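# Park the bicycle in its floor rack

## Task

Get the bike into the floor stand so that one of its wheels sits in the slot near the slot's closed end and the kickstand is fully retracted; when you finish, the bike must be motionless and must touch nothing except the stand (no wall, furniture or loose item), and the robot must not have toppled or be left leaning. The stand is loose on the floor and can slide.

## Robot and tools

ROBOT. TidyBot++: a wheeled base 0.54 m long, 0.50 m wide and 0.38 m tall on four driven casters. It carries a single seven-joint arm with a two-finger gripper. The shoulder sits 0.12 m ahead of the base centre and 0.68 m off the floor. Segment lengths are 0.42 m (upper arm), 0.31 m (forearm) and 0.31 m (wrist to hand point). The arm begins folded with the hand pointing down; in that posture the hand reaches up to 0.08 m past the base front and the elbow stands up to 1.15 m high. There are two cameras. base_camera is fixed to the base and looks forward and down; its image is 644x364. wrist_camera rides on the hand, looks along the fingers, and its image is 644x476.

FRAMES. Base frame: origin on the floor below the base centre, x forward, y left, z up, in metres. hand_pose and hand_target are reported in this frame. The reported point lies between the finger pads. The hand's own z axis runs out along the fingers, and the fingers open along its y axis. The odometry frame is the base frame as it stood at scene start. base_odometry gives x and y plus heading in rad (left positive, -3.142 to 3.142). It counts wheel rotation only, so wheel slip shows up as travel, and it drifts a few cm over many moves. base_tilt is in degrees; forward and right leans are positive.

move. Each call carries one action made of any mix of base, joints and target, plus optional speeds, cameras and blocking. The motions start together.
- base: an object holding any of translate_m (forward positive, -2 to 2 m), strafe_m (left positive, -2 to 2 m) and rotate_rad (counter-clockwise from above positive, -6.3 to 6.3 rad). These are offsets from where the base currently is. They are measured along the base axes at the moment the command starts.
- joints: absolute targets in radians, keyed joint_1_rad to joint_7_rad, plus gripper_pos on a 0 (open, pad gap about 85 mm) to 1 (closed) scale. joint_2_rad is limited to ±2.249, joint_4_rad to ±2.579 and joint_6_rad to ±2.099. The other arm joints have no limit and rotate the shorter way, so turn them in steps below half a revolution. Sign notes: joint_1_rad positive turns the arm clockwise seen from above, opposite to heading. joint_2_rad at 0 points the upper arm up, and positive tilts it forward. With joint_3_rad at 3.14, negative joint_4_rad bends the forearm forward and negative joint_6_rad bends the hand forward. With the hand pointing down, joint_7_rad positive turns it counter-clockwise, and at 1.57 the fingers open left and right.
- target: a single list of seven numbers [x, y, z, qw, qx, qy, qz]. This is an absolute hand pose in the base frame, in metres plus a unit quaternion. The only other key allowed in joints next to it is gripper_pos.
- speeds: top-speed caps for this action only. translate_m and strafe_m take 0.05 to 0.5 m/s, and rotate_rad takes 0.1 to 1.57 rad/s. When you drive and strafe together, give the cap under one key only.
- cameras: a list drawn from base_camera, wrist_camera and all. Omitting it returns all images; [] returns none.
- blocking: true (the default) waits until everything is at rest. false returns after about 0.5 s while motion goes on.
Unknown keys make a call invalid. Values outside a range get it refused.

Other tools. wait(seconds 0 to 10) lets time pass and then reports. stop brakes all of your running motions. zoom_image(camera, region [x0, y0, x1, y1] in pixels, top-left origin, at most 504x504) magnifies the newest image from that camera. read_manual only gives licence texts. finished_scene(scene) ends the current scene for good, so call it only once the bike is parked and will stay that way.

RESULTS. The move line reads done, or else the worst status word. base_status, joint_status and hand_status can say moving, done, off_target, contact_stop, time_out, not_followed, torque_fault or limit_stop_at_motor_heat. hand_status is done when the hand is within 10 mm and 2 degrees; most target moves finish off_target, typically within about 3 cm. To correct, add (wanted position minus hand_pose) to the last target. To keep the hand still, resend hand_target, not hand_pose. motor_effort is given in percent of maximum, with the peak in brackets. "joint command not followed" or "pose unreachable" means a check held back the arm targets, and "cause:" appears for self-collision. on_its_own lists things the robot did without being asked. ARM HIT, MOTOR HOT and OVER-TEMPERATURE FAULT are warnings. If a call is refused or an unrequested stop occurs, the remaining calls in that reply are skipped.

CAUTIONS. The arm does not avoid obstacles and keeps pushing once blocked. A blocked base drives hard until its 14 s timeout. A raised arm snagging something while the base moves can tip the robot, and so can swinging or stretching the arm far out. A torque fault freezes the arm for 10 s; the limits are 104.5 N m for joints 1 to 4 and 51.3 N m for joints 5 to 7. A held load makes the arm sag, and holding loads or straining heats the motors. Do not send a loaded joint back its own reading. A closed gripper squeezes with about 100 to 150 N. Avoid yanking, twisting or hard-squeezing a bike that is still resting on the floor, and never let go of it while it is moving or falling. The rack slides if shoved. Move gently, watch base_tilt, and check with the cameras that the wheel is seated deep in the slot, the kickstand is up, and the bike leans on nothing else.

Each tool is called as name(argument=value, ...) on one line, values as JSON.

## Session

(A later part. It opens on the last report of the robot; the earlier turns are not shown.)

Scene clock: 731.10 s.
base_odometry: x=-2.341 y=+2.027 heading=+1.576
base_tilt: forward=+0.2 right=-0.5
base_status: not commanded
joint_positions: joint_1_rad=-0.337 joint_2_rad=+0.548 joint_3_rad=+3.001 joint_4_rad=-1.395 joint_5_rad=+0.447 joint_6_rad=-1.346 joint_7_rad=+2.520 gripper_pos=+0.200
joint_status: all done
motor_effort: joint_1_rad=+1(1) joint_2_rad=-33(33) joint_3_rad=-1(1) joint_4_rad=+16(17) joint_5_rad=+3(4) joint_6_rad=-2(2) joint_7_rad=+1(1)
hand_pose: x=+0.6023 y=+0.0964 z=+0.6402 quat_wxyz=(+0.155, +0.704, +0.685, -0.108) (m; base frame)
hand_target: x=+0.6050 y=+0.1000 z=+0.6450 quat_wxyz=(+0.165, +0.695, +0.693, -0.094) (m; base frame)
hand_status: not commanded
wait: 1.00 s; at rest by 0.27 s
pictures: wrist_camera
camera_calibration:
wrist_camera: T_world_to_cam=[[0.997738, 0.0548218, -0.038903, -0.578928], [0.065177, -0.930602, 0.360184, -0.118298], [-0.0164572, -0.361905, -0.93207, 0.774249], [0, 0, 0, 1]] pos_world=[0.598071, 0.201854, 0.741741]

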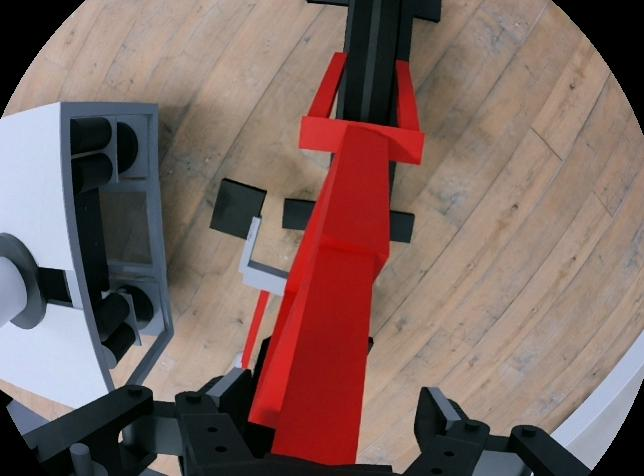

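move(joints={"gripper_pos": 0.0}, cameras=["wrist_camera"])

move(target=[0.603, 0.118, 0.68, 0.165, 0.695, 0.693, -0.094])

Scene clock: 732.87 s.
move: done
base_odometry: x=-2.341 y=+2.027 heading=+1.576
base_tilt: forward=+0.2 right=-0.6
base_status: not commanded
joint_positions: joint_1_rad=-0.337 joint_2_rad=+0.548 joint_3_rad=+3.001 joint_4_rad=-1.395 joint_5_rad=+0.447 joint_6_rad=-1.346 joint_7_rad=+2.520 gripper_pos=+0.000
joint_status: all done
motor_effort: joint_1_rad=+1(1) joint_2_rad=-32(33) joint_3_rad=-1(1) joint_4_rad=+16(17) joint_5_rad=+3(4) joint_6_rad=-1(2) joint_7_rad=+1(1)
hand_pose: x=+0.6023 y=+0.0964 z=+0.6402 quat_wxyz=(+0.155, +0.704, +0.685, -0.108) (m; base frame)
hand_target: x=+0.6050 y=+0.1000 z=+0.6450 quat_wxyz=(+0.165, +0.695, +0.693, -0.094) (m; base frame)
hand_status: not commanded
pictures: wrist_camera
camera_calibration:
wrist_camera: T_world_to_cam=[[0.997738, 0.0548218, -0.038903, -0.578928], [0.065177, -0.930602, 0.360184, -0.118298], [-0.0164572, -0.361905, -0.93207, 0.774249], [0, 0, 0, 1]] pos_world=[0.598071, 0.201854, 0.741741]

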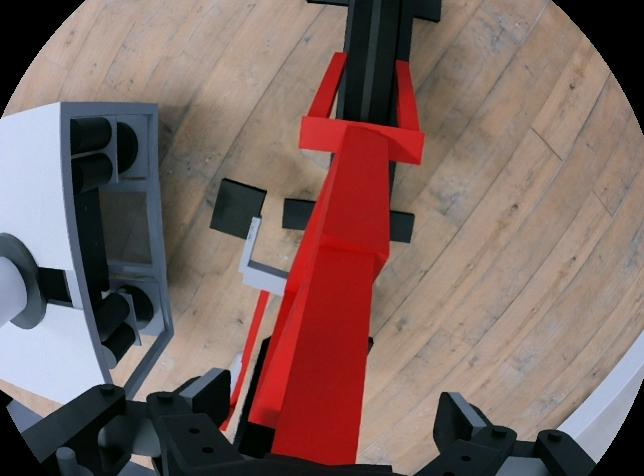

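Scene clock: 733.83 s.
move: off_target
base_odometry: x=-2.341 y=+2.027 heading=+1.576
base_tilt: forward=+0.2 right=-0.5
base_status: not commanded
joint_positions: joint_1_rad=-0.364 joint_2_rad=+0.532 joint_3_rad=+3.001 joint_4_rad=-1.328 joint_5_rad=+0.447 joint_6_rad=-1.384 joint_7_rad=+2.520 gripper_pos=+0.000
joint_status: not commanded
motor_effort: joint_1_rad=+1(2) joint_2_rad=-33(34) joint_3_rad=-1(2) joint_4_rad=+17(17) joint_5_rad=+3(4) joint_6_rad=+0(2) joint_7_rad=+1(1)
hand_pose: x=+0.6131 y=+0.1137 z=+0.6677 quat_wxyz=(+0.166, +0.704, +0.685, -0.086) (m; base frame)
hand_target: x=+0.6030 y=+0.1180 z=+0.6800 quat_wxyz=(+0.165, +0.695, +0.693, -0.094) (m; base frame)
hand_status: off_target (0.017 m and 1.6 deg from the pose sent, 0.045 m and 2.4 deg at the start)
pictures: base_camera, wrist_camera
camera_calibration:
wrist_camera: T_world_to_cam=[[0.997943, 0.0637619, 0.0066036, -0.62114], [0.0574491, -0.935302, 0.349155, -0.100216], [0.0284392, -0.348058, -0.937042, 0.780508], [0, 0, 0, 1]] pos_world=[0.603423, 0.217534, 0.770461]

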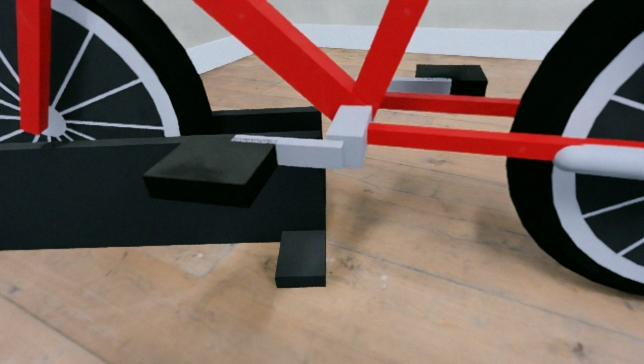

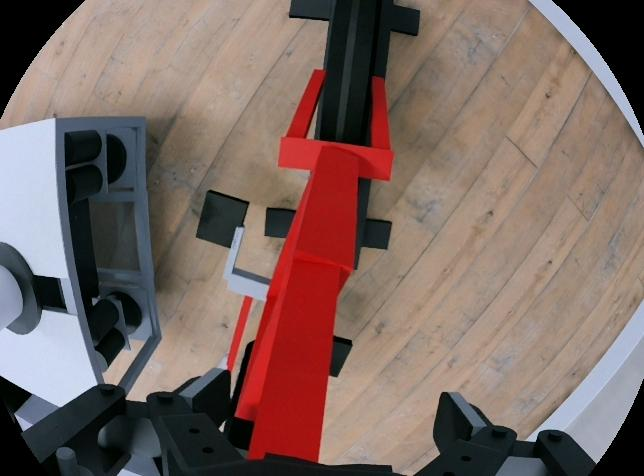

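move(target=[0.588, 0.136, 0.73, 0.165, 0.695, 0.693, -0.094])

move(target=[0.585, 0.17, 0.82, 0.165, 0.695, 0.693, -0.094])

Scene clock: 735.50 s.
move: off_target
base_odometry: x=-2.341 y=+2.027 heading=+1.576
base_tilt: forward=+0.2 right=-0.6
base_status: not commanded
joint_positions: joint_1_rad=-0.406 joint_2_rad=+0.491 joint_3_rad=+2.992 joint_4_rad=-1.225 joint_5_rad=+0.447 joint_6_rad=-1.517 joint_7_rad=+2.520 gripper_pos=+0.000
joint_status: not commanded
motor_effort: joint_1_rad=+0(2) joint_2_rad=-32(35) joint_3_rad=-1(1) joint_4_rad=+17(18) joint_5_rad=+3(4) joint_6_rad=-1(2) joint_7_rad=+1(1)
hand_pose: x=+0.6042 y=+0.1311 z=+0.7210 quat_wxyz=(+0.174, +0.707, +0.681, -0.079) (m; base frame)
hand_target: x=+0.5880 y=+0.1360 z=+0.7300 quat_wxyz=(+0.165, +0.695, +0.693, -0.094) (m; base frame)
hand_status: off_target (0.019 m and 2.8 deg from the pose sent, 0.071 m and 1.6 deg at the start)
pictures: base_camera, wrist_camera
camera_calibration:
wrist_camera: T_world_to_cam=[[0.997815, 0.0586508, 0.0304099, -0.630088], [0.0442495, -0.935107, 0.351593, -0.0957824], [0.0490577, -0.349479, -0.935659, 0.823507], [0, 0, 0, 1]] pos_world=[0.592551, 0.235187, 0.823359]

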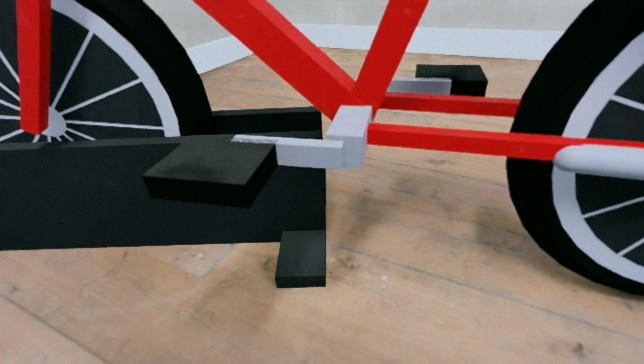

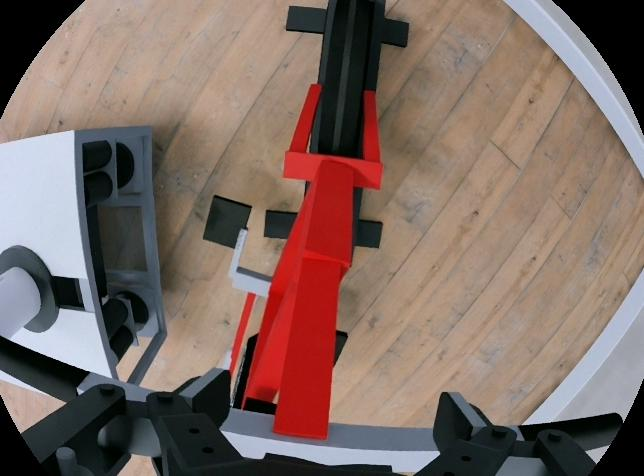

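Scene clock: 737.20 s.
move: off_target
base_odometry: x=-2.341 y=+2.027 heading=+1.576
base_tilt: forward=+0.2 right=-0.5
base_status: not commanded
joint_positions: joint_1_rad=-0.512 joint_2_rad=+0.519 joint_3_rad=+3.010 joint_4_rad=-0.857 joint_5_rad=+0.447 joint_6_rad=-1.826 joint_7_rad=+2.562 gripper_pos=+0.000
joint_status: not commanded
motor_effort: joint_1_rad=+0(1) joint_2_rad=-33(33) joint_3_rad=+0(1) joint_4_rad=+16(18) joint_5_rad=+4(5) joint_6_rad=+0(1) joint_7_rad=+1(1)
hand_pose: x=+0.5976 y=+0.1759 z=+0.8199 quat_wxyz=(+0.176, +0.713, +0.676, -0.062) (m; base frame)
hand_target: x=+0.5850 y=+0.1700 z=+0.8200 quat_wxyz=(+0.165, +0.695, +0.693, -0.094) (m; base frame)
hand_status: off_target (0.014 m and 4.8 deg from the pose sent, 0.108 m and 2.8 deg at the start)
pictures: base_camera, wrist_camera
camera_calibration:
wrist_camera: T_world_to_cam=[[0.997026, 0.0483301, 0.0600242, -0.651161], [0.0256385, -0.942557, 0.33306, -0.060749], [0.072673, -0.33053, -0.940993, 0.918987], [0, 0, 0, 1]] pos_world=[0.583996, 0.277964, 0.924079]

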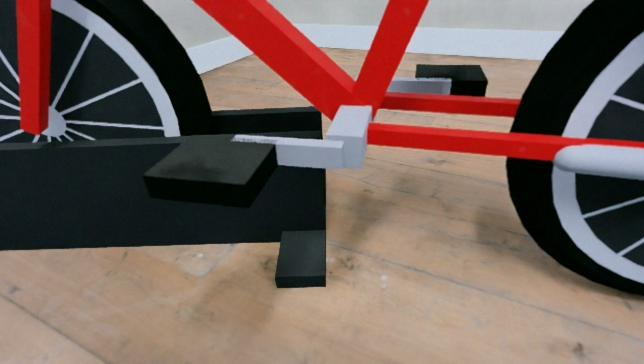

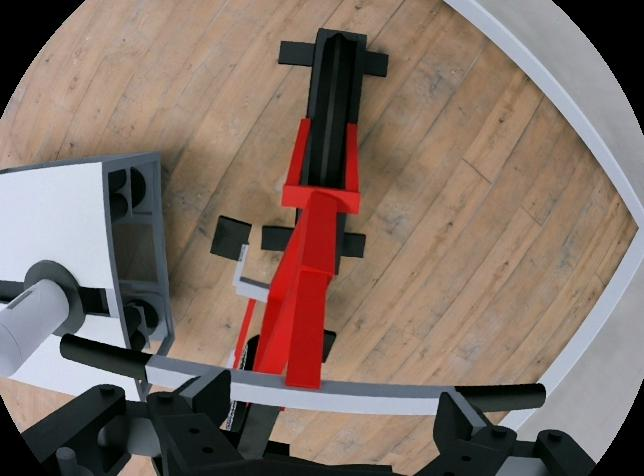

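zoom_image(camera="wrist_camera", region=[200, 10, 420, 470])

move(base={"translate_m": -0.1}, speeds={"translate_m": 0.08})

move(base={"translate_m": -0.6}, speeds={"translate_m": 0.3})

Scaled by 1.096.

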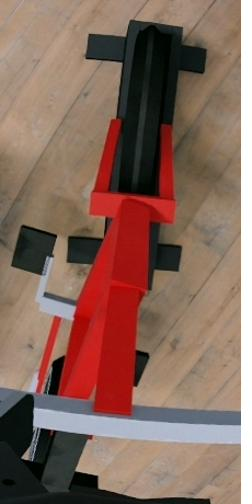

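Scene clock: 740.30 s.
move: done
base_odometry: x=-2.341 y=+1.927 heading=+1.576
base_tilt: forward=+0.2 right=-0.5
base_status: done
joint_positions: joint_1_rad=-0.516 joint_2_rad=+0.526 joint_3_rad=+3.012 joint_4_rad=-0.856 joint_5_rad=+0.447 joint_6_rad=-1.831 joint_7_rad=+2.562 gripper_pos=+0.000
joint_status: not commanded
motor_effort: joint_1_rad=+1(2) joint_2_rad=-33(35) joint_3_rad=+0(1) joint_4_rad=+17(18) joint_5_rad=+4(5) joint_6_rad=+0(2) joint_7_rad=+1(1)
hand_pose: x=+0.5968 y=+0.1768 z=+0.8169 quat_wxyz=(+0.175, +0.712, +0.677, -0.067) (m; base frame)
hand_target: x=+0.5850 y=+0.1700 z=+0.8200 quat_wxyz=(+0.165, +0.695, +0.693, -0.094) (m; base frame)
hand_status: not commanded
pictures: base_camera, wrist_camera
camera_calibration:
wrist_camera: T_world_to_cam=[[0.9975, 0.0489035, 0.051015, -0.643214], [0.0287791, -0.940425, 0.338782, -0.0658425], [0.0645434, -0.336466, -0.939481, 0.921206], [0, 0, 0, 1]] pos_world=[0.584043, 0.27949, 0.920575]

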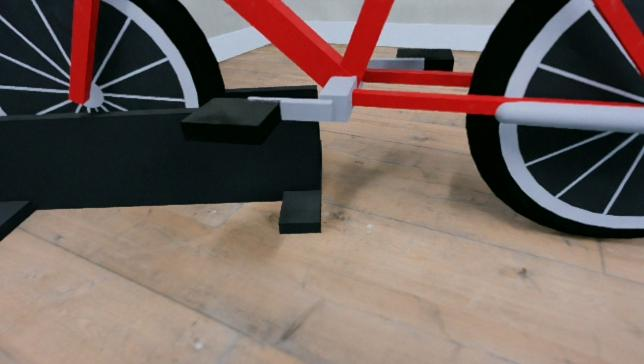

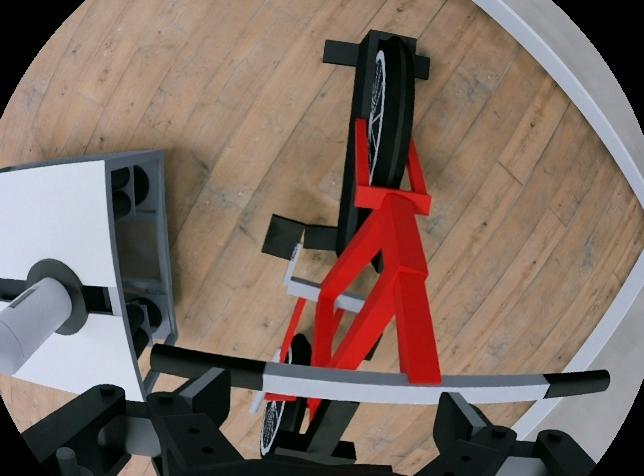

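Scene clock: 743.27 s.
move: done
base_odometry: x=-2.338 y=+1.327 heading=+1.577
base_tilt: forward=+0.2 right=-0.6
base_status: done
joint_positions: joint_1_rad=-0.519 joint_2_rad=+0.530 joint_3_rad=+3.014 joint_4_rad=-0.856 joint_5_rad=+0.447 joint_6_rad=-1.833 joint_7_rad=+2.562 gripper_pos=+0.000
joint_status: not commanded
motor_effort: joint_1_rad=+0(2) joint_2_rad=-32(36) joint_3_rad=+0(1) joint_4_rad=+17(18) joint_5_rad=+4(5) joint_6_rad=-1(2) joint_7_rad=+1(1)
hand_pose: x=+0.5966 y=+0.1775 z=+0.8152 quat_wxyz=(+0.175, +0.711, +0.677, -0.070) (m; base frame)
hand_target: x=+0.5850 y=+0.1700 z=+0.8200 quat_wxyz=(+0.165, +0.695, +0.693, -0.094) (m; base frame)
hand_status: not commanded
pictures: base_camera, wrist_camera
camera_calibration:
wrist_camera: T_world_to_cam=[[0.997678, 0.0495072, 0.0467726, -0.639715], [0.0305947, -0.939329, 0.341649, -0.0682606], [0.060849, -0.339425, -0.938663, 0.921892], [0, 0, 0, 1]] pos_world=[0.584222, 0.280464, 0.918588]

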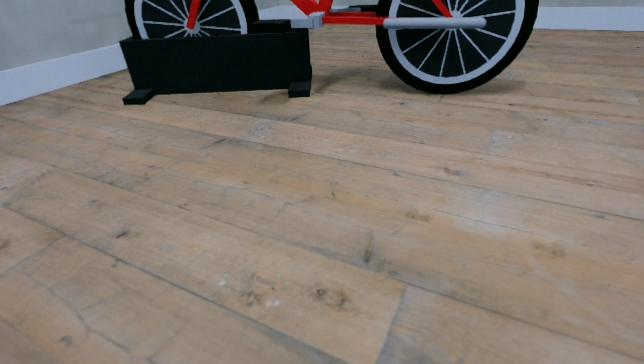

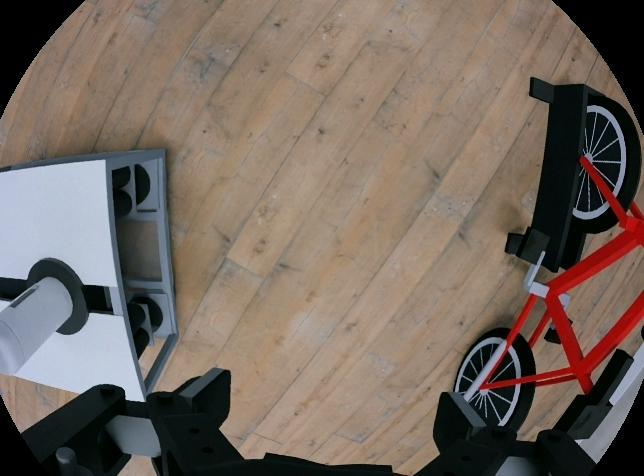

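zoom_image(camera="base_camera", region=[110, 0, 560, 110])

wait(seconds=1.5, cameras=["base_camera"])

Scaled by 1.120.

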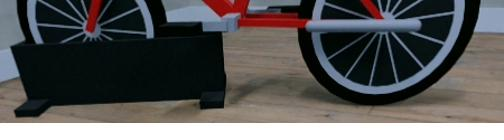

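Scene clock: 745.20 s.
base_odometry: x=-2.338 y=+1.327 heading=+1.577
base_tilt: forward=+0.2 right=-0.5
base_status: done
joint_positions: joint_1_rad=-0.519 joint_2_rad=+0.530 joint_3_rad=+3.014 joint_4_rad=-0.856 joint_5_rad=+0.447 joint_6_rad=-1.833 joint_7_rad=+2.562 gripper_pos=+0.000
joint_status: not commanded
motor_effort: joint_1_rad=-1(2) joint_2_rad=-33(36) joint_3_rad=+0(1) joint_4_rad=+17(18) joint_5_rad=+4(5) joint_6_rad=+0(2) joint_7_rad=+1(1)
hand_pose: x=+0.5966 y=+0.1775 z=+0.8152 quat_wxyz=(+0.175, +0.711, +0.677, -0.070) (m; base frame)
hand_target: x=+0.5850 y=+0.1700 z=+0.8200 quat_wxyz=(+0.165, +0.695, +0.693, -0.094) (m; base frame)
hand_status: not commanded
wait: 1.50 s; at rest from the start
pictures: base_camera

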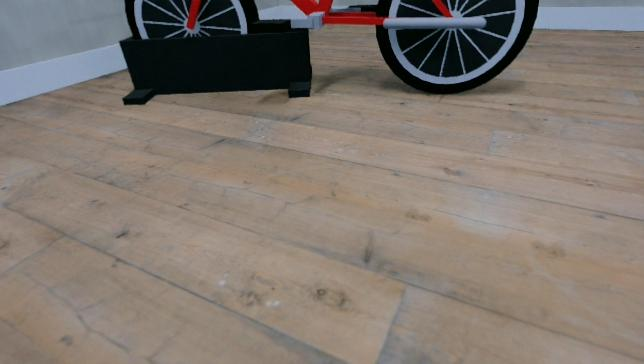

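finished_scene(scene=1)

The scene is finished: the task was done.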